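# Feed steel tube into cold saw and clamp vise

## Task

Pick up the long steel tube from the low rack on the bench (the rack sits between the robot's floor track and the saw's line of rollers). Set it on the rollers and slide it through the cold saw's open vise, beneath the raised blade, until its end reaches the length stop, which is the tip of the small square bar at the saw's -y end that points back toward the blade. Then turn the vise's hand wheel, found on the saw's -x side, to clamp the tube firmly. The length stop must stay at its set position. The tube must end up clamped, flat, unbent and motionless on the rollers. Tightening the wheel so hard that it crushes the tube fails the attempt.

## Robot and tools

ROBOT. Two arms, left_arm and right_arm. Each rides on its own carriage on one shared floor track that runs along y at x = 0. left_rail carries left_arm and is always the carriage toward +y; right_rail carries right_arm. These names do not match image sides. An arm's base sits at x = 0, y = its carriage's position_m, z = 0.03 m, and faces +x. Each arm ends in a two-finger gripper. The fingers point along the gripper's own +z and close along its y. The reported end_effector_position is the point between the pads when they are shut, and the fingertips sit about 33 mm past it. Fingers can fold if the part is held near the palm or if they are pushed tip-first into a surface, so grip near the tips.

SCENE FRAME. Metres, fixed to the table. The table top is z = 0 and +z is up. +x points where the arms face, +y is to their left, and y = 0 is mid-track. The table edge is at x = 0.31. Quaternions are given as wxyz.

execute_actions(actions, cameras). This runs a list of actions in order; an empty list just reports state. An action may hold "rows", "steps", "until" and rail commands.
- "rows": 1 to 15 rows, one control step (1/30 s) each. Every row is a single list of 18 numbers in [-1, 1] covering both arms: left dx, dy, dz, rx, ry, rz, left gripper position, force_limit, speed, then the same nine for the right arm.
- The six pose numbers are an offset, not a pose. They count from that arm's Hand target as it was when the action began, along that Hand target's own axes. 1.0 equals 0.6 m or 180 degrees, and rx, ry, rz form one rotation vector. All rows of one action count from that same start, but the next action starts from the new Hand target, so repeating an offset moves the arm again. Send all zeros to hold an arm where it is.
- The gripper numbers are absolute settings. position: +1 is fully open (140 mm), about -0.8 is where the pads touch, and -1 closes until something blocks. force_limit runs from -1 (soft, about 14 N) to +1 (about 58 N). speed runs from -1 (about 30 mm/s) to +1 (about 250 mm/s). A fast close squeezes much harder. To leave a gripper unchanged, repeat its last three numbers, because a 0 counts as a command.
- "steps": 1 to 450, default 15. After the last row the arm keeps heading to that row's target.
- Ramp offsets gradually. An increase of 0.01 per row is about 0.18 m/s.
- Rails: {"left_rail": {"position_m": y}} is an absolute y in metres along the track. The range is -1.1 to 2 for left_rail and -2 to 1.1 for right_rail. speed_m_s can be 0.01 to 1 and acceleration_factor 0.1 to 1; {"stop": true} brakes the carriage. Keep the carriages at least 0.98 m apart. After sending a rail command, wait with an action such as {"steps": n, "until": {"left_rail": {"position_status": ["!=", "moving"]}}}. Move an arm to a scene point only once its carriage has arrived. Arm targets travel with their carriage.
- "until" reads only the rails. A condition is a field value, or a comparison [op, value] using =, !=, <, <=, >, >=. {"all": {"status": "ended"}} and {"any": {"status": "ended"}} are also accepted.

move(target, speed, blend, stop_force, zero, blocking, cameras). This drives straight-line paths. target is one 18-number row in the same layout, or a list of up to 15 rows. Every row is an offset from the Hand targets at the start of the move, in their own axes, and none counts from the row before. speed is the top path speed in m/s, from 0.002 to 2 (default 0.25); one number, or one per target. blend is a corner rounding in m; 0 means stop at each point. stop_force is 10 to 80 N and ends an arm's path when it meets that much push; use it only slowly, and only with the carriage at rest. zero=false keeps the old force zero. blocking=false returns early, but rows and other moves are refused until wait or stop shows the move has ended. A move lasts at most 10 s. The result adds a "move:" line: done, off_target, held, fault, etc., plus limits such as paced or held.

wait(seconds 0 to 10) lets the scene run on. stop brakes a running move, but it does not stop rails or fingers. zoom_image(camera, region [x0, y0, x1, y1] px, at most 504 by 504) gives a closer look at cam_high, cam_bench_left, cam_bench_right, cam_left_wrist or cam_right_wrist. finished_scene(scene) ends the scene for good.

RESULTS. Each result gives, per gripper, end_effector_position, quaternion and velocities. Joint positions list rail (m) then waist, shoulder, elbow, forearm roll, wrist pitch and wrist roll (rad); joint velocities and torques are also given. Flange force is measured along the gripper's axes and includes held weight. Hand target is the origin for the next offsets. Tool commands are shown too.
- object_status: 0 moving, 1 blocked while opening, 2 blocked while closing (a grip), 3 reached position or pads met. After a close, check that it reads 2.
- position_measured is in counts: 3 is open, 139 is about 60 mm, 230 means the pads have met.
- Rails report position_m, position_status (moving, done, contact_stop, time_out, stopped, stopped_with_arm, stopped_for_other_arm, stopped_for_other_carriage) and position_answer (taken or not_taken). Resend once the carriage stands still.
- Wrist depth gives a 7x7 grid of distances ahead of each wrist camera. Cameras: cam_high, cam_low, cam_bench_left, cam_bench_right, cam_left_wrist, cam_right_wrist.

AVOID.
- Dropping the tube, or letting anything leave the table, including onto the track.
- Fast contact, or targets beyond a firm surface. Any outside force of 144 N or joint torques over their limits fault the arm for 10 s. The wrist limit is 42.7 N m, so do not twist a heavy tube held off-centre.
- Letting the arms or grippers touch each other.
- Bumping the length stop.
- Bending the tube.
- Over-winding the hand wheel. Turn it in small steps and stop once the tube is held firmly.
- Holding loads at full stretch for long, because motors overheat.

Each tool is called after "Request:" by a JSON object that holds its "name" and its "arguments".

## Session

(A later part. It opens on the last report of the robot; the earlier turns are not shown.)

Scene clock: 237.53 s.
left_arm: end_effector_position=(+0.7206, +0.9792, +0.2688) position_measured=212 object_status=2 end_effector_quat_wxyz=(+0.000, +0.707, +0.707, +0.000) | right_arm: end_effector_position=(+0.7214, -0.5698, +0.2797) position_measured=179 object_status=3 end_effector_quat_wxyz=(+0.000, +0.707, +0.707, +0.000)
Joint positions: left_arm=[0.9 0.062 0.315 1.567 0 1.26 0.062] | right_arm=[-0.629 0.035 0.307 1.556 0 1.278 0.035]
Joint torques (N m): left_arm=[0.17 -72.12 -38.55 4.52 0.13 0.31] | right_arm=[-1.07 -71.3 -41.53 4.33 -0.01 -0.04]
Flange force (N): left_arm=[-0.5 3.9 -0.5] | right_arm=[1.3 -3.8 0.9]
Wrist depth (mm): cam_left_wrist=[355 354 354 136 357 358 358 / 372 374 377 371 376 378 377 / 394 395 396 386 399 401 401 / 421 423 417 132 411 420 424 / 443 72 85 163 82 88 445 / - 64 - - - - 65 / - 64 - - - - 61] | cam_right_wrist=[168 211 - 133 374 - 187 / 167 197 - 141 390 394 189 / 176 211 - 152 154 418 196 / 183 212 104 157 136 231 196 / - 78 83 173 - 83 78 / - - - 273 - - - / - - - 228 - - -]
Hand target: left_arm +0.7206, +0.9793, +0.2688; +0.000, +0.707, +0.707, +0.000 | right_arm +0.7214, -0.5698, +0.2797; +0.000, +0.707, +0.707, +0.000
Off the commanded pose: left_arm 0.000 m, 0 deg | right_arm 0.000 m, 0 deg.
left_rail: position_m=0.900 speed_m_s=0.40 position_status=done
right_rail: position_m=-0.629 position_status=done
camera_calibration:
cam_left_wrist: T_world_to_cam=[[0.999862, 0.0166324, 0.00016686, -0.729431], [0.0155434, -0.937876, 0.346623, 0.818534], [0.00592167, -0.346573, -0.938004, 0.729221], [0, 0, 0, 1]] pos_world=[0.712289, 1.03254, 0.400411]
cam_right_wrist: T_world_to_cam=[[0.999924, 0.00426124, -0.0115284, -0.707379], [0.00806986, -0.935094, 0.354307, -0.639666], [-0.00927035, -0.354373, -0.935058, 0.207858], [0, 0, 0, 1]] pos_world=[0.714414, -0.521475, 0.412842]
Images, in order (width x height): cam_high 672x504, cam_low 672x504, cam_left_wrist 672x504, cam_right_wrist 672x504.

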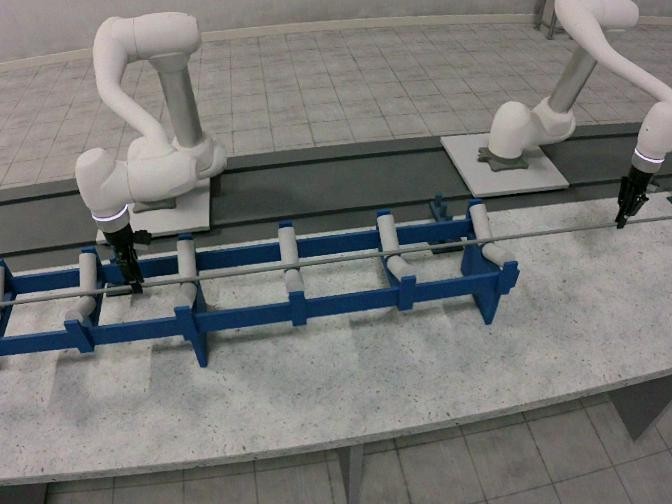

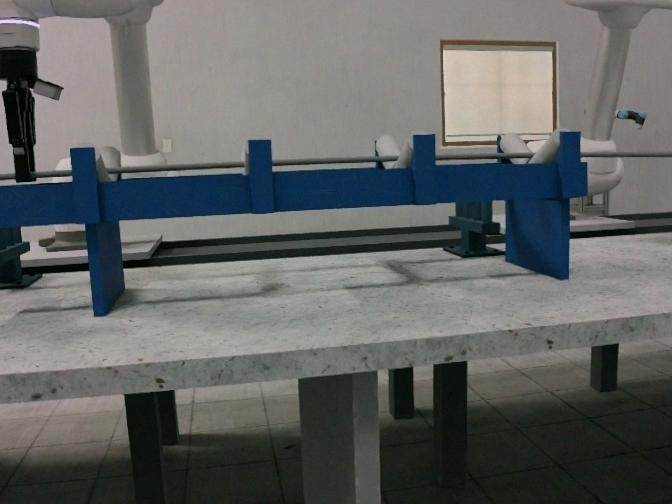

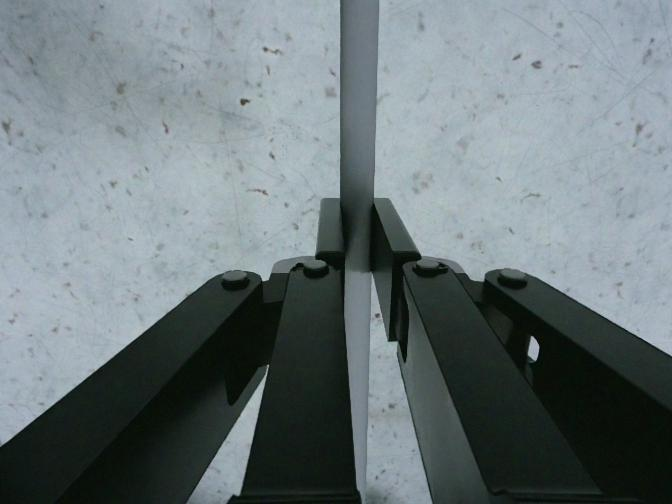

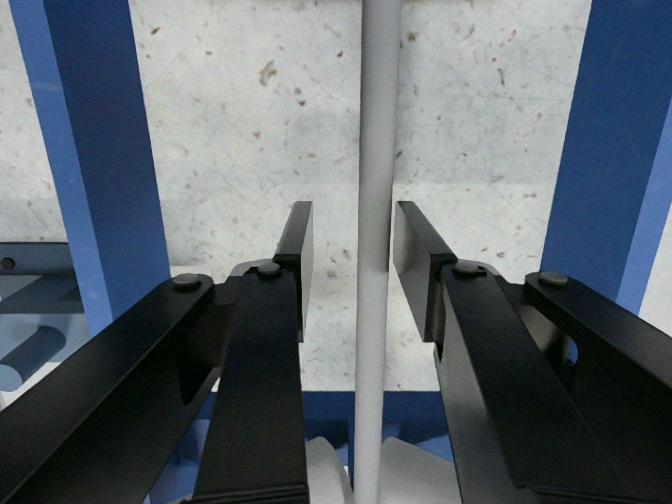

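Request:
{"name": "execute_actions", "arguments": {"actions": [{"rows":[[0,0,0,0,0,0,-0.3,-0.5,-1, 0,0,0,0,0,0,-0.2,-0.5,-0.5]],"steps":60}], "cameras": ["cam_left_wrist"]}}

Request:
{"name": "move", "arguments": {"target": [0,0,-0.13,0,0,0,-0.3,-0.5,-1, 0,0,-0.25,0,0,0,-0.2,-0.5,-0.5], "speed": 0.15, "cameras": ["cam_low","cam_right_wrist"]}}

Request:
{"name": "execute_actions", "arguments": {"actions": [{"left_rail":{"position_m":1.42,"speed_m_s":0.4,"acceleration_factor":0.5},"steps":150,"until":{"left_rail":{"position_status":["!=","moving"]}}}], "cameras": ["cam_left_wrist","cam_bench_left"]}}

Scene clock: 249.70 s.
left_arm: end_effector_position=(+0.7206, +0.9793, +0.2688) position_measured=167 object_status=3 end_effector_quat_wxyz=(+0.000, +0.707, +0.707, +0.000) | right_arm: end_effector_position=(+0.7214, -0.5698, +0.2797) position_measured=154 object_status=3 end_effector_quat_wxyz=(+0.000, +0.707, +0.707, +0.000)
Joint positions: left_arm=[0.9 0.062 0.315 1.567 0 1.26 0.062] | right_arm=[-0.629 0.035 0.307 1.556 0 1.278 0.035]
Joint torques (N m): left_arm=[0.71 -74.29 -40.7 4.47 -0.2 -0.05] | right_arm=[-1.01 -71.46 -41.44 4.33 -0.03 -0.02]
Flange force (N): left_arm=[-0.7 2.4 2.0] | right_arm=[1.1 -3.2 0.1]
Wrist depth (mm): cam_left_wrist=[354 355 355 352 354 357 358 / 373 373 375 371 377 379 378 / 395 396 395 386 399 399 401 / 422 414 107 411 127 419 426 / - 77 82 437 - 88 85 / - 69 - 479 - - 75 / - - - 545 - - -] | cam_right_wrist=[167 211 - 139 - - 187 / 167 195 - 143 393 397 188 / 174 211 - 151 415 417 196 / 182 211 115 165 141 230 187 / - 84 78 175 - 73 80 / - - - 272 - - - / - - - 224 - - -]
Hand target: left_arm +0.7206, +0.9793, +0.2688; +0.000, +0.707, +0.707, +0.000 | right_arm +0.7214, -0.5698, +0.2797; +0.000, +0.707, +0.707, +0.000
Off the commanded pose: left_arm 0.000 m, 0 deg | right_arm 0.000 m, 0 deg.
left_rail: position_m=0.900 speed_m_s=0.40 position_status=done
right_rail: position_m=-0.629 position_status=done
camera_calibration:
cam_left_wrist: T_world_to_cam=[[0.999862, 0.0166324, 0.00016686, -0.729433], [0.0155434, -0.937876, 0.346623, 0.818628], [0.00592167, -0.346573, -0.938004, 0.729256], [0, 0, 0, 1]] pos_world=[0.712289, 1.03264, 0.400411]
Images, in order (width x height): cam_left_wrist 672x504.

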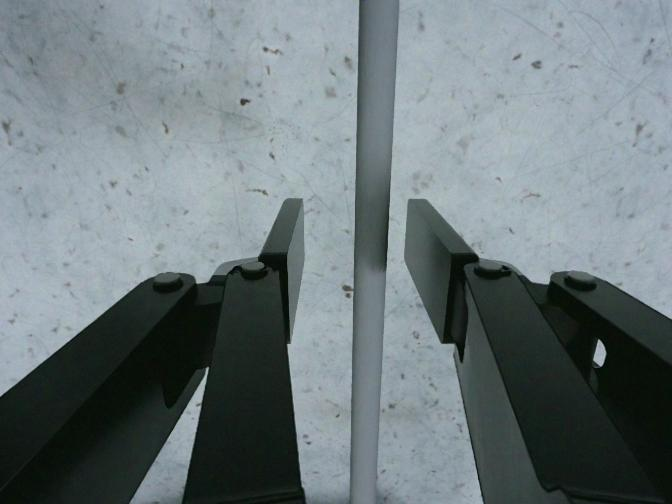

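Scene clock: 251.10 s.
left_arm: end_effector_position=(+0.7206, +0.9793, +0.3468) position_measured=167 object_status=3 end_effector_quat_wxyz=(+0.000, +0.707, +0.707, +0.000) | right_arm: end_effector_position=(+0.7213, -0.5698, +0.4298) position_measured=154 object_status=3 end_effector_quat_wxyz=(+0.000, +0.707, +0.707, +0.000)
Joint positions: left_arm=[0.9 0.062 0.284 1.464 0 1.394 0.062] | right_arm=[-0.629 0.035 0.268 1.335 0 1.538 0.035]
Joint torques (N m): left_arm=[0.75 -72.42 -42.09 4.66 -0.3 0] | right_arm=[-0.96 -69.41 -43.38 4.52 -0.13 -0.05]
Flange force (N): left_arm=[-1.0 1.7 1.4] | right_arm=[1.0 -2.8 1.6]
Wrist depth (mm): cam_left_wrist=[423 425 423 422 424 434 425 / 446 447 446 441 449 446 453 / 473 475 473 469 473 477 477 / 499 496 107 494 127 501 506 / - 77 82 544 - 88 85 / - 69 - 568 - - 75 / - - - 608 - - -] | cam_right_wrist=[- 289 396 471 514 298 - / - 548 350 537 540 332 564 / - 570 545 567 - 326 - / 525 508 131 599 140 592 608 / - 84 83 377 141 73 83 / - - - 688 - - - / - - - 821 - - -]
Hand target: left_arm +0.7206, +0.9793, +0.3468; +0.000, +0.707, +0.707, +0.000 | right_arm +0.7213, -0.5698, +0.4297; +0.000, +0.707, +0.707, +0.000
Off the commanded pose: left_arm 0.000 m, 0 deg | right_arm 0.000 m, 0 deg.
left_rail: position_m=0.900 speed_m_s=0.40 position_status=done
right_rail: position_m=-0.629 position_status=done
move: done
camera_calibration:
cam_right_wrist: T_world_to_cam=[[0.999926, 0.00420335, -0.0113993, -0.705652], [0.00796912, -0.935128, 0.354219, -0.692743], [-0.00917089, -0.354284, -0.935093, 0.348204], [0, 0, 0, 1]] pos_world=[0.714314, -0.521475, 0.562942]
Images, in order (width x height): cam_low 672x504, cam_right_wrist 672x504.

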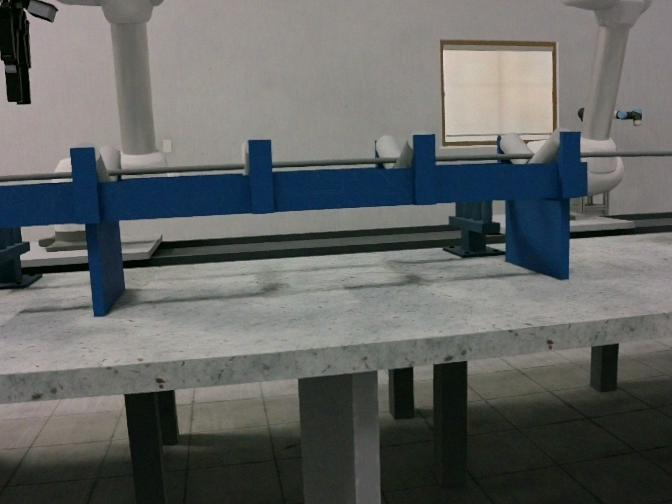

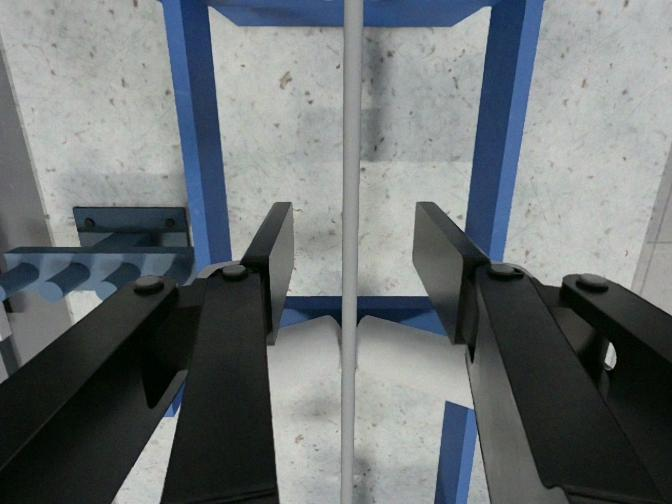

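Scene clock: 253.97 s.
left_arm: end_effector_position=(+0.7206, +1.4993, +0.3468) position_measured=167 object_status=3 end_effector_quat_wxyz=(+0.000, +0.707, +0.707, +0.000) | right_arm: end_effector_position=(+0.7213, -0.5698, +0.4297) position_measured=154 object_status=3 end_effector_quat_wxyz=(+0.000, +0.707, +0.707, +0.000)
Joint positions: left_arm=[1.42 0.062 0.284 1.463 0 1.394 0.062] | right_arm=[-0.629 0.035 0.268 1.335 0 1.538 0.035]
Joint torques (N m): left_arm=[0.54 -72.84 -42.21 4.67 -0.28 -0.01] | right_arm=[-0.98 -69.37 -43.46 4.53 0.01 -0.05]
Flange force (N): left_arm=[-0.4 2.1 1.7] | right_arm=[1.0 -3.8 1.2]
Wrist depth (mm): cam_left_wrist=[417 420 423 417 425 425 425 / 446 448 450 441 446 452 452 / 470 471 472 465 477 477 480 / 505 497 107 247 127 496 504 / - 77 82 527 - 88 85 / - 69 - 566 - - 75 / - - - 625 - - -] | cam_right_wrist=[- 294 395 468 390 300 - / - 536 527 - - 354 - / 594 608 368 567 557 346 - / - 522 131 605 141 353 1466 / - 84 83 369 141 73 83 / - - - - - - - / - - - 750 - - -]
Hand target: left_arm +0.7206, +1.4993, +0.3468; +0.000, +0.707, +0.707, +0.000 | right_arm +0.7213, -0.5698, +0.4297; +0.000, +0.707, +0.707, +0.000
Tool commands: left_gripper/position=-0.3 left_gripper/force_limit=-0.5 left_gripper/speed=-1.0 right_gripper/position=-0.2 right_gripper/force_limit=-0.5 right_gripper/speed=-0.5
Off the commanded pose: left_arm 0.000 m, 0 deg | right_arm 0.000 m, 0 deg.
left_rail: position_m=1.420 speed_m_s=0.40 position_status=done
right_rail: position_m=-0.629 position_status=done
camera_calibration:
cam_left_wrist: T_world_to_cam=[[0.999862, 0.0166324, 0.00016686, -0.738095], [0.0155434, -0.937876, 0.346623, 1.27929], [0.00592167, -0.346573, -0.938004, 0.982638], [0, 0, 0, 1]] pos_world=[0.712289, 1.55264, 0.478411]
Images, in order (width x height): cam_bench_left 672x504, cam_left_wrist 672x504.

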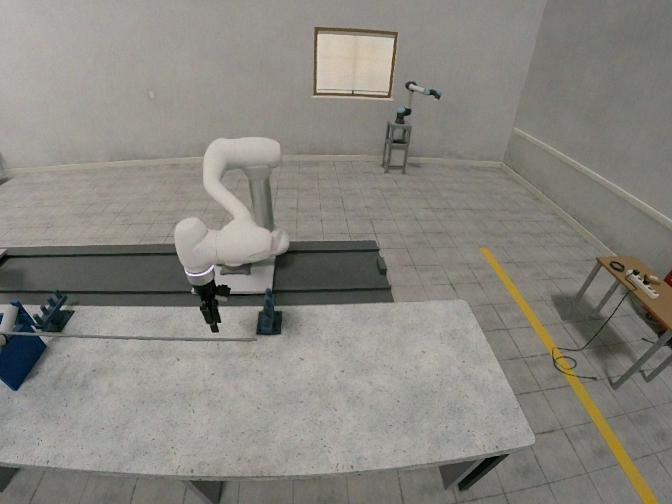

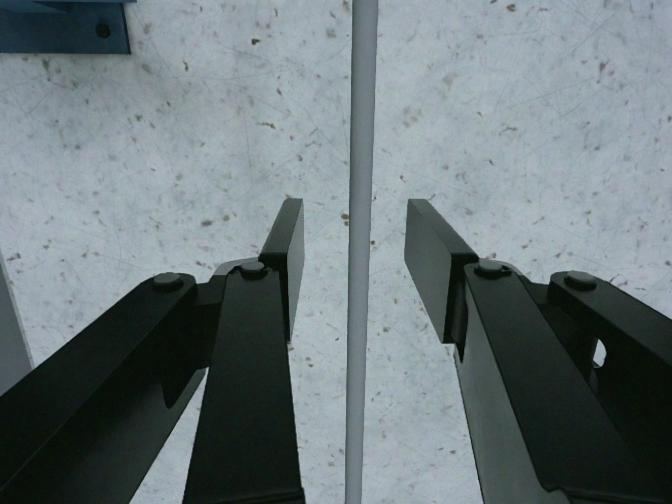

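Request:
{"name": "move", "arguments": {"target": [0,0.007,0.1363,0,0,0,-0.3,-0.5,-1, 0,0,0,0,0,0,-0.2,-0.5,-0.5], "speed": 0.1, "cameras": ["cam_left_wrist","cam_bench_left"]}}

Request:
{"name": "zoom_image", "arguments": {"camera": "cam_bench_left", "region": [150, 280, 290, 380]}}

Scene clock: 262.60 s.
left_arm: end_effector_position=(+0.7248, +1.4993, +0.2650) position_measured=167 object_status=3 end_effector_quat_wxyz=(+0.000, +0.707, +0.707, +0.000) | right_arm: end_effector_position=(+0.7213, -0.5698, +0.4297) position_measured=154 object_status=3 end_effector_quat_wxyz=(+0.000, +0.707, +0.707, +0.000)
Joint positions: left_arm=[1.42 0.062 0.323 1.562 0 1.256 0.062] | right_arm=[-0.629 0.035 0.268 1.335 0 1.538 0.035]
Joint torques (N m): left_arm=[0.36 -75.3 -40.72 4.5 -0.21 0.02] | right_arm=[-1.13 -69.08 -43.31 4.52 -0.03 -0.04]
Flange force (N): left_arm=[-0.6 2.8 2.4] | right_arm=[1.4 -4.6 1.3]
Wrist depth (mm): cam_left_wrist=[345 353 351 135 354 353 355 / 370 370 370 142 373 373 374 / 394 392 392 150 392 396 391 / 417 414 107 158 126 416 428 / - 77 82 435 - 88 85 / - 69 - 482 - - 75 / - - - 517 - - -] | cam_right_wrist=[511 502 393 401 481 299 495 / 509 546 359 513 - 352 - / - 557 363 566 591 358 569 / - - 131 - 141 597 623 / - 84 83 373 141 73 83 / - - - 701 - - - / - - - 784 - - -]
Hand target: left_arm +0.7248, +1.4993, +0.2650; +0.000, +0.707, +0.707, +0.000 | right_arm +0.7213, -0.5698, +0.4297; +0.000, +0.707, +0.707, +0.000
Off the commanded pose: left_arm 0.000 m, 0 deg | right_arm 0.000 m, 0 deg.
left_rail: position_m=1.420 speed_m_s=0.40 position_status=done
right_rail: position_m=-0.629 position_status=done
move: done
camera_calibration:
cam_left_wrist: T_world_to_cam=[[0.999861, 0.0166673, 0.000260536, -0.742371], [0.0155437, -0.937875, 0.346625, 1.30757], [0.00602166, -0.346573, -0.938004, 0.905812], [0, 0, 0, 1]] pos_world=[0.716489, 1.55264, 0.396611]
Images, in order (width x height): cam_bench_left 672x504, cam_left_wrist 672x504.

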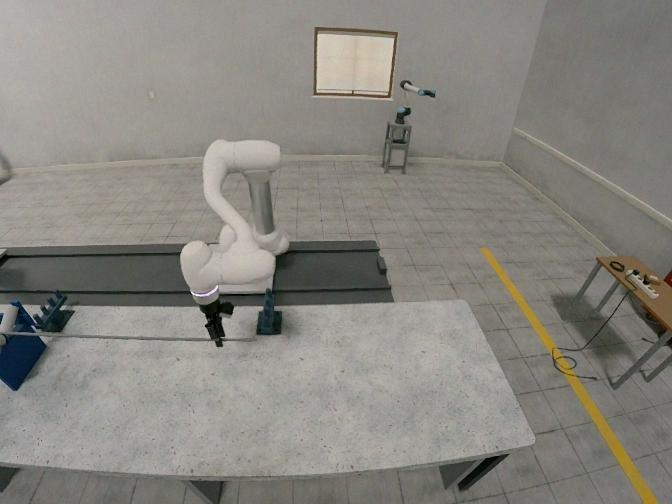

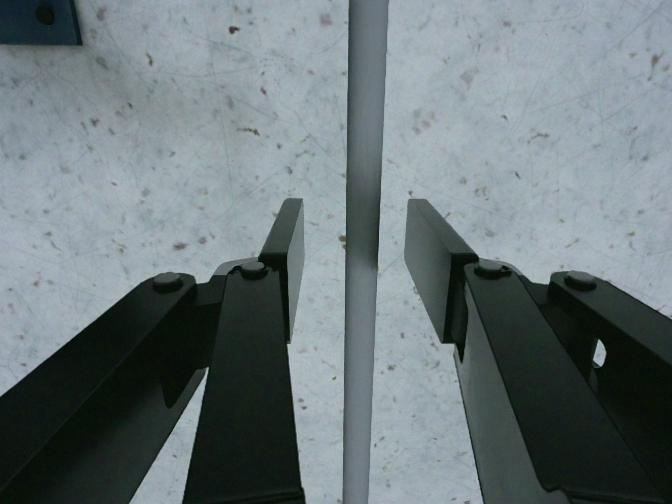

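Scaled by 3.600 from the camera's 672x504 image, which has a finer 960x720 frame.

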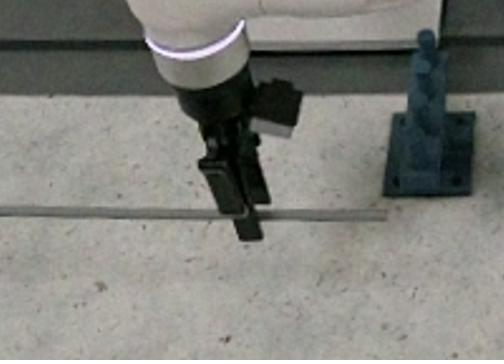

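Request:
{"name": "execute_actions", "arguments": {"actions": [{"rows":[[0,0.0042,0,0,0,0,-0.3,-0.5,-1, 0,0,0,0,0,0,-0.2,-0.5,-0.5]],"steps":20},{"rows":[[0,0,0,0,0,0,-1,-0.9,-1, 0,0,0,0,0,0,-0.2,-0.5,-0.5]],"steps":50}], "cameras": ["cam_left_wrist"]}}

Request:
{"name": "move", "arguments": {"target": [0,0,0,0,0,0,-1,-0.9,-1, 0,0,-0.07,0,-0.33,0,-0.2,-0.5,-0.5], "cameras": ["cam_right_wrist","cam_high"]}}

Scene clock: 272.53 s.
left_arm: end_effector_position=(+0.7273, +1.4993, +0.2650) position_measured=212 object_status=2 end_effector_quat_wxyz=(+0.000, +0.707, +0.707, +0.000) | right_arm: end_effector_position=(+0.7213, -0.5698, +0.4297) position_measured=154 object_status=3 end_effector_quat_wxyz=(+0.000, +0.707, +0.707, +0.000)
Joint positions: left_arm=[1.42 0.061 0.327 1.557 0 1.258 0.061] | right_arm=[-0.629 0.035 0.268 1.335 0 1.538 0.035]
Joint torques (N m): left_arm=[0.56 -75.35 -40.86 4.46 -0.37 0] | right_arm=[-0.9 -69.12 -43.32 4.51 -0.03 -0.02]
Flange force (N): left_arm=[-0.8 2.6 2.5] | right_arm=[0.9 -3.7 1.4]
Flange force at the end of the 1st action (N): left_arm=[-0.7 2.9 2.4] | right_arm=[1.1 -3.2 1.6]
Wrist depth (mm): cam_left_wrist=[348 352 351 132 354 354 354 / 370 371 371 141 374 373 376 / 392 391 394 150 395 396 395 / 417 417 413 118 409 415 423 / 437 72 85 160 82 88 437 / - 64 - - - - 65 / - 64 - - - - 62] | cam_right_wrist=[516 291 402 398 477 304 521 / 537 540 537 553 527 353 560 / 557 - 559 566 583 569 588 / 512 525 131 610 141 347 617 / - 84 83 376 141 73 83 / - - - - - - - / - - - - - - -]
Hand target: left_arm +0.7273, +1.4993, +0.2650; +0.000, +0.707, +0.707, +0.000 | right_arm +0.7213, -0.5698, +0.4297; +0.000, +0.707, +0.707, +0.000
Off the commanded pose: left_arm 0.000 m, 0 deg | right_arm 0.000 m, 0 deg.
left_rail: position_m=1.420 speed_m_s=0.40 position_status=done
right_rail: position_m=-0.629 position_status=done
camera_calibration:
cam_left_wrist: T_world_to_cam=[[0.999862, 0.0166324, 0.00016686, -0.74478], [0.0155434, -0.937876, 0.346623, 1.30754], [0.00592167, -0.346573, -0.938004, 0.90587], [0, 0, 0, 1]] pos_world=[0.718989, 1.55264, 0.396611]
Images, in order (width x height): cam_left_wrist 672x504.

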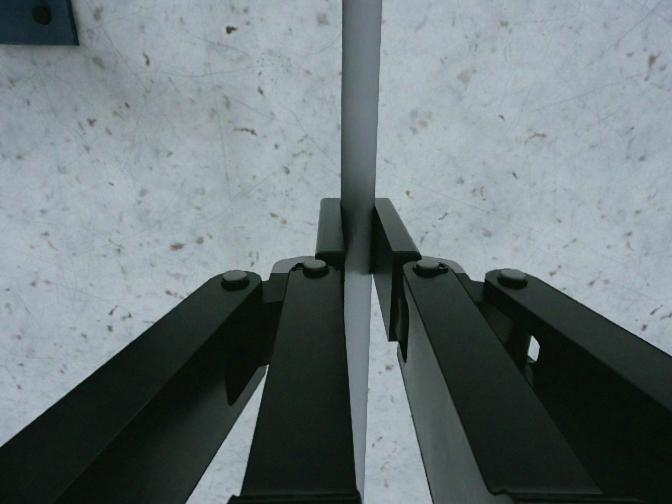

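Scene clock: 275.07 s.
left_arm: end_effector_position=(+0.7273, +1.4993, +0.2650) position_measured=212 object_status=2 end_effector_quat_wxyz=(+0.000, +0.707, +0.707, +0.000) | right_arm: end_effector_position=(+0.7213, -0.5698, +0.4717) position_measured=154 object_status=3 end_effector_quat_wxyz=(+0.350, +0.614, +0.614, -0.350)
Joint positions: left_arm=[1.42 0.061 0.327 1.557 0 1.258 0.061] | right_arm=[-0.629 0.404 0.416 1.35 -0.951 1.806 0.383]
Joint torques (N m): left_arm=[0.42 -75.48 -40.95 4.47 -0.3 -0.04] | right_arm=[-1.12 -81.41 -41.09 0.69 0.84 -0.01]
Flange force (N): left_arm=[-0.3 1.8 2.3] | right_arm=[0.3 -4.1 1.0]
Wrist depth (mm): cam_left_wrist=[347 353 352 133 353 355 355 / 370 371 369 141 371 371 376 / 391 394 390 149 396 396 396 / 417 416 414 118 411 415 423 / 437 72 85 161 82 88 439 / - 64 - - - - 65 / - 64 - - - - 62] | cam_right_wrist=[717 326 322 336 324 328 2015 / - - 569 733 546 2752 2565 / 3527 - 615 645 647 4426 4340 / - - 110 1123 141 116 3527 / - 84 83 - - 73 83 / - - - 4180 - - - / - - - 4606 - - -]
Hand target: left_arm +0.7273, +1.4993, +0.2650; +0.000, +0.707, +0.707, +0.000 | right_arm +0.7213, -0.5698, +0.4717; +0.350, +0.614, +0.614, -0.350
Off the commanded pose: left_arm 0.000 m, 0 deg | right_arm 0.000 m, 0 deg.
left_rail: position_m=1.420 speed_m_s=0.40 position_status=done
right_rail: position_m=-0.629 position_status=done
move: done
camera_calibration:
cam_right_wrist: T_world_to_cam=[[0.999924, -0.00810221, -0.00929449, -0.71322], [0.00777196, -0.171047, 0.985232, -0.569729], [-0.00957235, -0.98523, -0.170971, -0.332275], [0, 0, 0, 1]] pos_world=[0.714413, -0.430596, 0.497877]
Images, in order (width x height): cam_high 672x504, cam_right_wrist 672x504.

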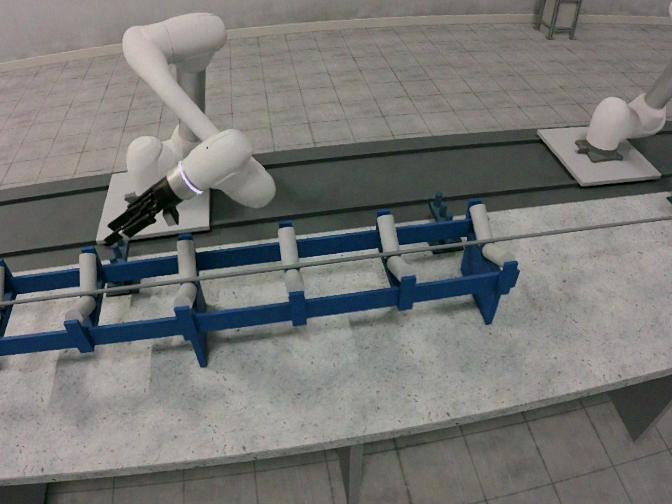

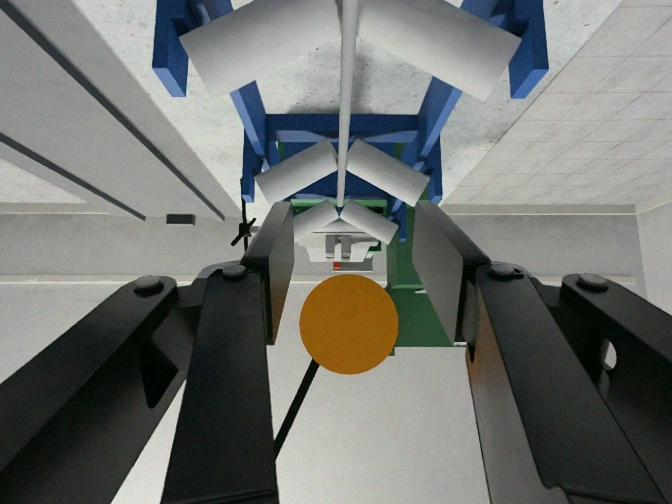

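Request:
{"name": "zoom_image", "arguments": {"camera": "cam_right_wrist", "region": [230, 120, 450, 290]}}

Scaled by 2.291 from the camera's 672x504 image, which has a finer 960x720 frame.

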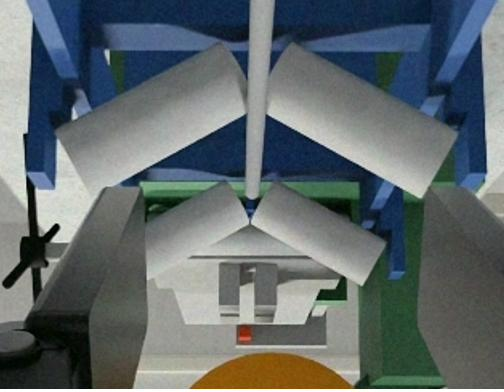

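Request:
{"name": "zoom_image", "arguments": {"camera": "cam_right_wrist", "region": [290, 190, 390, 280]}}

Scaled by 5.040 from the camera's 672x504 image, which has a finer 960x720 frame.

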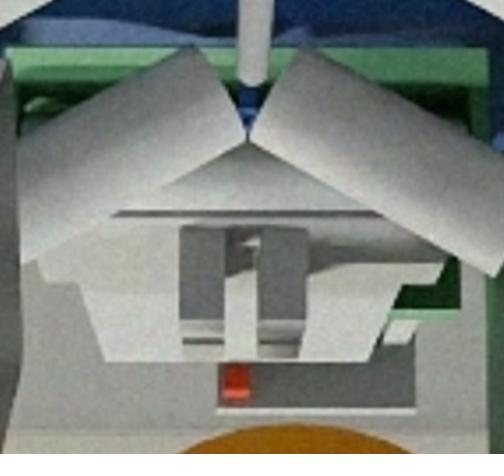

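Request:
{"name": "execute_actions", "arguments": {"actions": [{"left_rail":{"position_m":1.22,"speed_m_s":0.1,"acceleration_factor":0.2},"steps":150,"until":{"left_rail":{"position_status":["!=","moving"]}}}], "cameras": ["cam_right_wrist"]}}

Request:
{"name": "zoom_image", "arguments": {"camera": "cam_right_wrist", "region": [290, 190, 390, 280]}}

Scene clock: 290.73 s.
left_arm: end_effector_position=(+0.7273, +1.2993, +0.2650) position_measured=212 object_status=2 end_effector_quat_wxyz=(+0.000, +0.707, +0.707, +0.000) | right_arm: end_effector_position=(+0.7213, -0.5698, +0.4717) position_measured=154 object_status=3 end_effector_quat_wxyz=(+0.350, +0.614, +0.614, -0.350)
Joint positions: left_arm=[1.22 0.061 0.327 1.557 0 1.258 0.061] | right_arm=[-0.629 0.404 0.416 1.35 -0.951 1.806 0.383]
Joint torques (N m): left_arm=[0.21 -74.69 -40.13 4.54 -0.4 -0.04] | right_arm=[-1.1 -81.29 -40.77 0.55 0.88 -0.03]
Flange force (N): left_arm=[-0.2 2.4 0.7] | right_arm=[0.4 -3.7 0.8]
Wrist depth (mm): cam_left_wrist=[350 350 354 133 355 355 355 / 369 372 372 141 373 374 373 / 393 402 393 149 395 394 397 / 416 417 411 119 408 416 422 / 439 72 85 161 82 88 440 / - 64 - - - - 65 / - 64 - - - - 61] | cam_right_wrist=[- 325 322 333 325 328 1865 / - - 545 654 553 2508 2719 / 3960 1777 647 639 647 3891 4030 / - - 110 1194 141 96 - / - 84 83 - - 73 80 / - - - 4259 - - - / - - - - - - -]
Hand target: left_arm +0.7273, +1.2993, +0.2650; +0.000, +0.707, +0.707, +0.000 | right_arm +0.7213, -0.5698, +0.4717; +0.350, +0.614, +0.614, -0.350
Tool commands: left_gripper/position=-1.0 left_gripper/force_limit=-0.9 left_gripper/speed=-1.0 right_gripper/position=-0.2 right_gripper/force_limit=-0.5 right_gripper/speed=-0.5
Off the commanded pose: left_arm 0.000 m, 0 deg | right_arm 0.000 m, 0 deg.
left_rail: position_m=1.220 speed_m_s=0.10 position_status=done
right_rail: position_m=-0.629 position_status=done
camera_calibration:
cam_right_wrist: T_world_to_cam=[[0.999924, -0.00810221, -0.00929449, -0.71322], [0.00777196, -0.171047, 0.985232, -0.569729], [-0.00957235, -0.98523, -0.170971, -0.332275], [0, 0, 0, 1]] pos_world=[0.714413, -0.430596, 0.497877]
Images, in order (width x height): cam_right_wrist 672x504.

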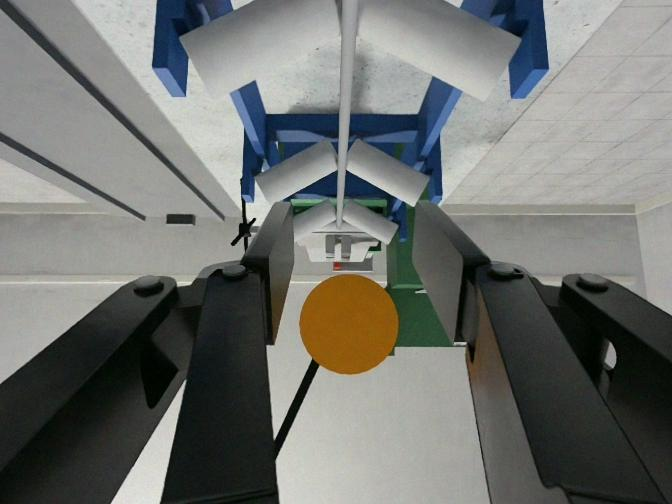

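Scaled by 5.040 from the camera's 672x504 image, which has a finer 960x720 frame.

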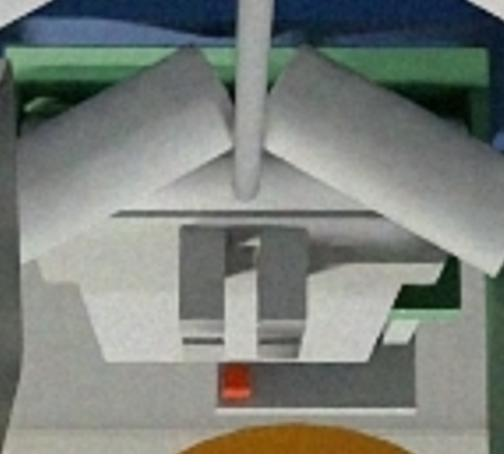

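Request:
{"name": "execute_actions", "arguments": {"actions": [{"left_rail":{"position_m":1.14,"speed_m_s":0.06},"steps":150,"until":{"left_rail":{"position_status":["!=","moving"]}}}], "cameras": ["cam_right_wrist"]}}

Request:
{"name": "zoom_image", "arguments": {"camera": "cam_right_wrist", "region": [310, 210, 370, 270]}}

Scene clock: 296.93 s.
left_arm: end_effector_position=(+0.7273, +1.2193, +0.2650) position_measured=212 object_status=2 end_effector_quat_wxyz=(+0.000, +0.707, +0.707, +0.000) | right_arm: end_effector_position=(+0.7213, -0.5698, +0.4717) position_measured=154 object_status=3 end_effector_quat_wxyz=(+0.350, +0.614, +0.614, -0.350)
Joint positions: left_arm=[1.14 0.061 0.327 1.557 0 1.258 0.061] | right_arm=[-0.629 0.404 0.416 1.35 -0.951 1.806 0.383]
Joint torques (N m): left_arm=[0.29 -73.82 -39.93 4.52 -0.42 -0.05] | right_arm=[-1.03 -81.36 -40.83 0.55 0.89 -0.01]
Flange force (N): left_arm=[-0.2 1.2 -0.3] | right_arm=[0.3 -3.3 0.8]
Wrist depth (mm): cam_left_wrist=[350 351 353 132 352 354 356 / 371 371 371 142 372 376 374 / 394 392 393 149 396 397 397 / 415 417 413 118 411 416 422 / 439 72 85 160 82 88 438 / - 64 - - - - 65 / - 64 - - - - 62] | cam_right_wrist=[861 329 322 332 324 326 1946 / - 861 555 674 645 2594 2624 / 4702 - 643 636 664 4426 4259 / 4606 5374 110 1207 141 5643 3762 / - 84 78 - - 73 80 / - - - 4802 - - - / - - - - - - -]
Hand target: left_arm +0.7273, +1.2193, +0.2650; +0.000, +0.707, +0.707, +0.000 | right_arm +0.7213, -0.5698, +0.4717; +0.350, +0.614, +0.614, -0.350
Tool commands: left_gripper/position=-1.0 left_gripper/force_limit=-0.9 left_gripper/speed=-1.0 right_gripper/position=-0.2 right_gripper/force_limit=-0.5 right_gripper/speed=-0.5
Off the commanded pose: left_arm 0.000 m, 0 deg | right_arm 0.000 m, 0 deg.
left_rail: position_m=1.140 speed_m_s=0.06 position_status=done
right_rail: position_m=-0.629 position_status=done
camera_calibration:
cam_right_wrist: T_world_to_cam=[[0.999924, -0.00810221, -0.00929449, -0.71322], [0.00777196, -0.171047, 0.985232, -0.569729], [-0.00957235, -0.98523, -0.170971, -0.332275], [0, 0, 0, 1]] pos_world=[0.714413, -0.430596, 0.497877]
Images, in order (width x height): cam_right_wrist 672x504.

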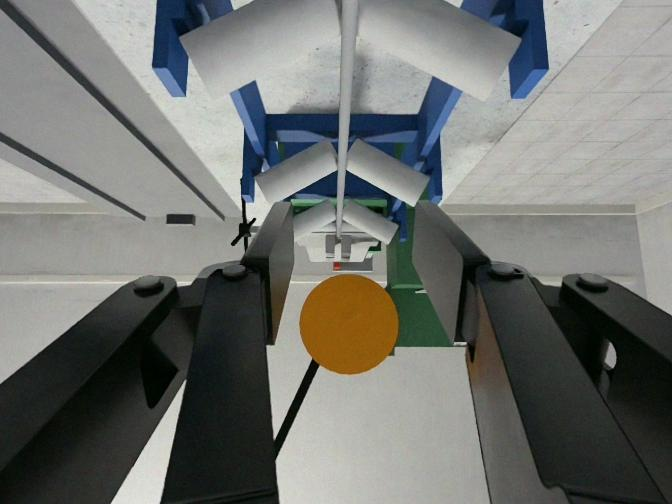

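Scaled by 8.400 from the camera's 672x504 image, which has a finer 960x720 frame.

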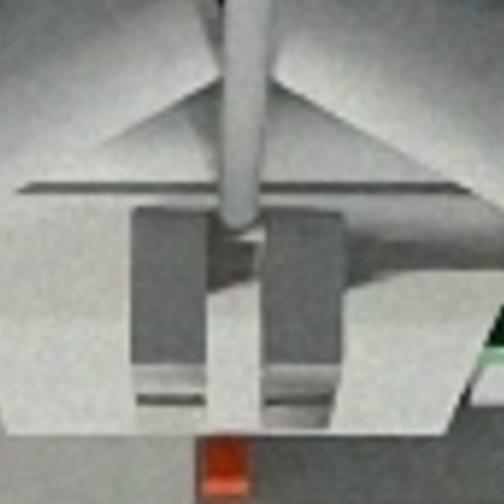

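Request:
{"name": "execute_actions", "arguments": {"actions": [{"left_rail":{"position_m":1.09,"speed_m_s":0.03},"steps":150,"until":{"left_rail":{"position_status":["!=","moving"]}}}], "cameras": ["cam_right_wrist"]}}

Request:
{"name": "zoom_image", "arguments": {"camera": "cam_right_wrist", "region": [310, 210, 370, 270]}}

Scene clock: 302.63 s.
left_arm: end_effector_position=(+0.7273, +1.1693, +0.2650) position_measured=212 object_status=2 end_effector_quat_wxyz=(+0.000, +0.707, +0.707, +0.000) | right_arm: end_effector_position=(+0.7213, -0.5698, +0.4717) position_measured=154 object_status=3 end_effector_quat_wxyz=(+0.350, +0.614, +0.614, -0.350)
Joint positions: left_arm=[1.09 0.061 0.327 1.557 0 1.258 0.061] | right_arm=[-0.629 0.404 0.416 1.35 -0.951 1.806 0.383]
Joint torques (N m): left_arm=[0.52 -73.54 -39.69 4.47 -0.43 -0.06] | right_arm=[-1.14 -81.29 -40.92 0.59 0.9 -0.04]
Flange force (N): left_arm=[-0.4 1.1 -0.9] | right_arm=[0.2 -4.3 0.7]
Wrist depth (mm): cam_left_wrist=[352 350 351 133 352 355 354 / 371 372 371 141 373 374 376 / 392 391 394 150 394 396 398 / 416 418 414 118 410 417 421 / 436 72 85 160 82 88 439 / - 64 - - - - 65 / - 64 - - - - 61] | cam_right_wrist=[778 320 322 332 326 328 1850 / - 1090 546 670 564 2280 2719 / 1505 - 660 650 656 4259 4104 / - - 110 1176 141 5643 5249 / - 84 78 - - 73 80 / - - - - - - - / - - - - - - -]
Hand target: left_arm +0.7273, +1.1693, +0.2650; +0.000, +0.707, +0.707, +0.000 | right_arm +0.7213, -0.5698, +0.4717; +0.350, +0.614, +0.614, -0.350
Tool commands: left_gripper/position=-1.0 left_gripper/force_limit=-0.9 left_gripper/speed=-1.0 right_gripper/position=-0.2 right_gripper/force_limit=-0.5 right_gripper/speed=-0.5
Off the commanded pose: left_arm 0.000 m, 0 deg | right_arm 0.000 m, 0 deg.
left_rail: position_m=1.090 speed_m_s=0.03 position_status=done
right_rail: position_m=-0.629 position_status=done
camera_calibration:
cam_right_wrist: T_world_to_cam=[[0.999924, -0.00810221, -0.00929449, -0.71322], [0.00777196, -0.171047, 0.985232, -0.569729], [-0.00957235, -0.98523, -0.170971, -0.332275], [0, 0, 0, 1]] pos_world=[0.714413, -0.430596, 0.497877]
Images, in order (width x height): cam_right_wrist 672x504.

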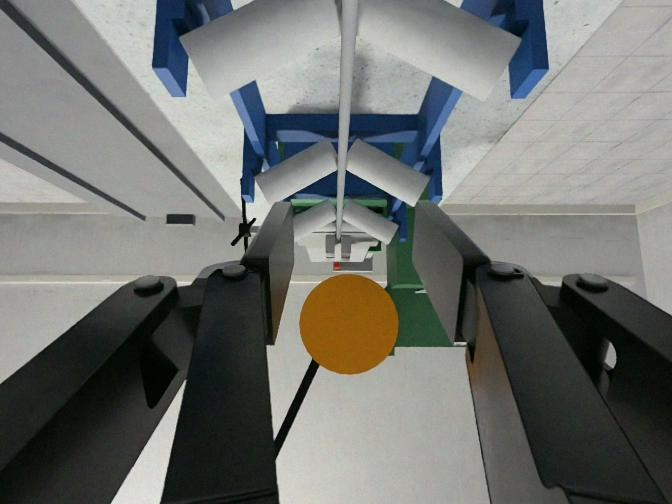

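Scaled by 8.400 from the camera's 672x504 image, which has a finer 960x720 frame.

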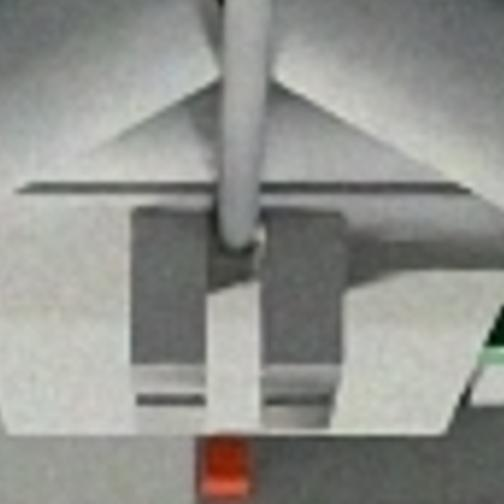

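Request:
{"name": "execute_actions", "arguments": {"actions": [{"left_rail":{"position_m":0.9,"speed_m_s":0.05},"steps":200,"until":{"left_rail":{"position_status":["!=","moving"]}}}], "cameras": ["cam_right_wrist","cam_bench_right"]}}

Request:
{"name": "zoom_image", "arguments": {"camera": "cam_right_wrist", "region": [310, 210, 370, 270]}}

Scene clock: 311.80 s.
left_arm: end_effector_position=(+0.7273, +0.9793, +0.2650) position_measured=212 object_status=2 end_effector_quat_wxyz=(+0.000, +0.707, +0.707, +0.000) | right_arm: end_effector_position=(+0.7213, -0.5698, +0.4717) position_measured=154 object_status=3 end_effector_quat_wxyz=(+0.350, +0.614, +0.614, -0.350)
Joint positions: left_arm=[0.9 0.061 0.327 1.557 0 1.258 0.061] | right_arm=[-0.629 0.404 0.416 1.35 -0.951 1.806 0.383]
Joint torques (N m): left_arm=[0.18 -71.19 -37.92 4.19 -0.57 -0.12] | right_arm=[-1.08 -81.45 -40.8 0.54 0.89 -0.03]
Flange force (N): left_arm=[-0.1 2.1 -3.6] | right_arm=[0.5 -3.4 0.6]
Wrist depth (mm): cam_left_wrist=[351 351 351 133 353 354 356 / 371 370 370 141 372 373 374 / 393 393 393 150 396 394 396 / 417 419 412 119 408 414 422 / 437 72 85 160 82 88 440 / - 64 - - - - 65 / - 64 - - - - 62] | cam_right_wrist=[- 332 322 338 323 327 1946 / - 1050 649 652 567 2257 2594 / 4802 1624 641 643 672 4340 4030 / 3700 5249 110 1233 141 96 - / - 84 78 - - 73 80 / - - - - - - - / - - - - - - -]
Hand target: left_arm +0.7273, +0.9793, +0.2650; +0.000, +0.707, +0.707, +0.000 | right_arm +0.7213, -0.5698, +0.4717; +0.350, +0.614, +0.614, -0.350
Tool commands: left_gripper/position=-1.0 left_gripper/force_limit=-0.9 left_gripper/speed=-1.0 right_gripper/position=-0.2 right_gripper/force_limit=-0.5 right_gripper/speed=-0.5
Off the commanded pose: left_arm 0.000 m, 0 deg | right_arm 0.000 m, 0 deg.
left_rail: position_m=0.900 speed_m_s=0.05 position_status=done
right_rail: position_m=-0.629 position_status=done
camera_calibration:
cam_right_wrist: T_world_to_cam=[[0.999924, -0.00810221, -0.00929449, -0.71322], [0.00777196, -0.171047, 0.985232, -0.569729], [-0.00957235, -0.98523, -0.170971, -0.332275], [0, 0, 0, 1]] pos_world=[0.714413, -0.430596, 0.497877]
Images, in order (width x height): cam_bench_right 672x504, cam_right_wrist 672x504.

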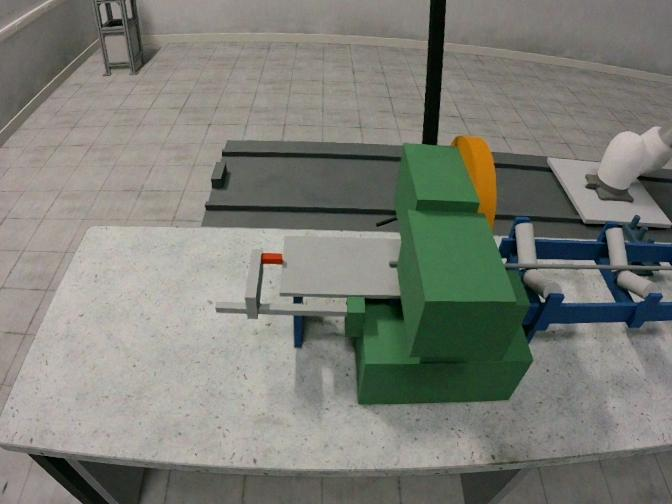

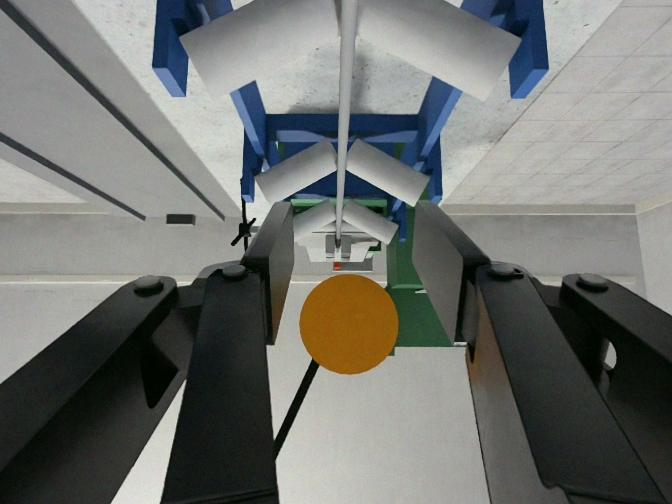

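Scaled by 8.400 from the camera's 672x504 image, which has a finer 960x720 frame.

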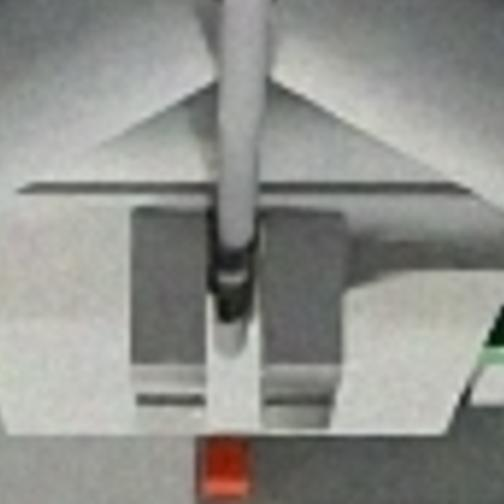

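Request:
{"name": "execute_actions", "arguments": {"actions": [{"rows":[[0,0,-0.0033,0,0,0,-1,-0.9,-1, 0,0,0,0,0,0,-0.2,-0.5,-0.5]],"steps":20},{"left_rail":{"position_m":0.72,"speed_m_s":0.05},"steps":200,"until":{"left_rail":{"position_status":["!=","moving"]}}}], "cameras": ["cam_bench_right"]}}

Request:
{"name": "zoom_image", "arguments": {"camera": "cam_bench_right", "region": [240, 220, 420, 320]}}

Scene clock: 323.83 s.
left_arm: end_effector_position=(+0.7273, +0.7993, +0.2670) position_measured=212 object_status=2 end_effector_quat_wxyz=(+0.000, +0.707, +0.707, +0.000) | right_arm: end_effector_position=(+0.7213, -0.5698, +0.4717) position_measured=154 object_status=3 end_effector_quat_wxyz=(+0.350, +0.614, +0.614, -0.350)
Joint positions: left_arm=[0.72 0.061 0.326 1.555 0 1.261 0.061] | right_arm=[-0.629 0.404 0.416 1.35 -0.951 1.806 0.383]
Joint torques (N m): left_arm=[0.2 -65.74 -34.88 4.12 -0.91 -0.12] | right_arm=[-0.99 -81.38 -40.75 0.55 0.91 -0.03]
Flange force (N): left_arm=[-0.2 0.3 -10.9] | right_arm=[0.1 -3.5 0.5]
Flange force at the end of the 1st action (N): left_arm=[0.0 -0.2 -2.6] | right_arm=[0.4 -3.8 0.5]
Wrist depth (mm): cam_left_wrist=[352 355 352 133 355 354 358 / 374 373 374 145 374 374 377 / 392 395 395 150 396 398 400 / 421 419 417 118 410 418 422 / 440 72 85 161 82 88 440 / - 64 - - - - 65 / - 64 - - - - 61] | cam_right_wrist=[- 323 322 333 322 326 1929 / - - 541 656 555 2401 2786 / 4702 - 610 649 654 4514 4104 / - - 110 1021 141 6100 - / - 84 83 - - 73 80 / - - - 3472 - - - / - - - - - - -]
Hand target: left_arm +0.7273, +0.7993, +0.2670; +0.000, +0.707, +0.707, +0.000 | right_arm +0.7213, -0.5698, +0.4717; +0.350, +0.614, +0.614, -0.350
Off the commanded pose: left_arm 0.000 m, 0 deg | right_arm 0.000 m, 0 deg.
left_rail: position_m=0.720 speed_m_s=0.05 position_status=done
right_rail: position_m=-0.629 position_status=done
Images, in order (width x height): cam_bench_right 672x504.

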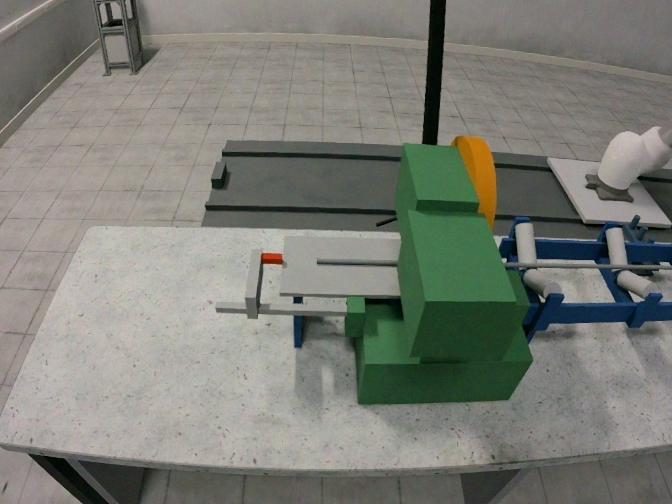

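Scaled by 2.800 from the camera's 672x504 image, which has a finer 960x720 frame.

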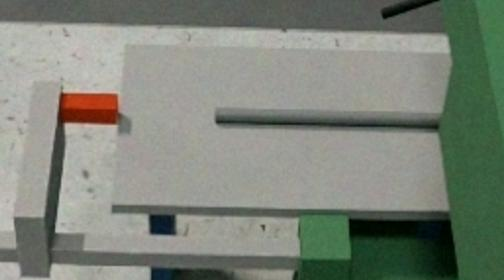

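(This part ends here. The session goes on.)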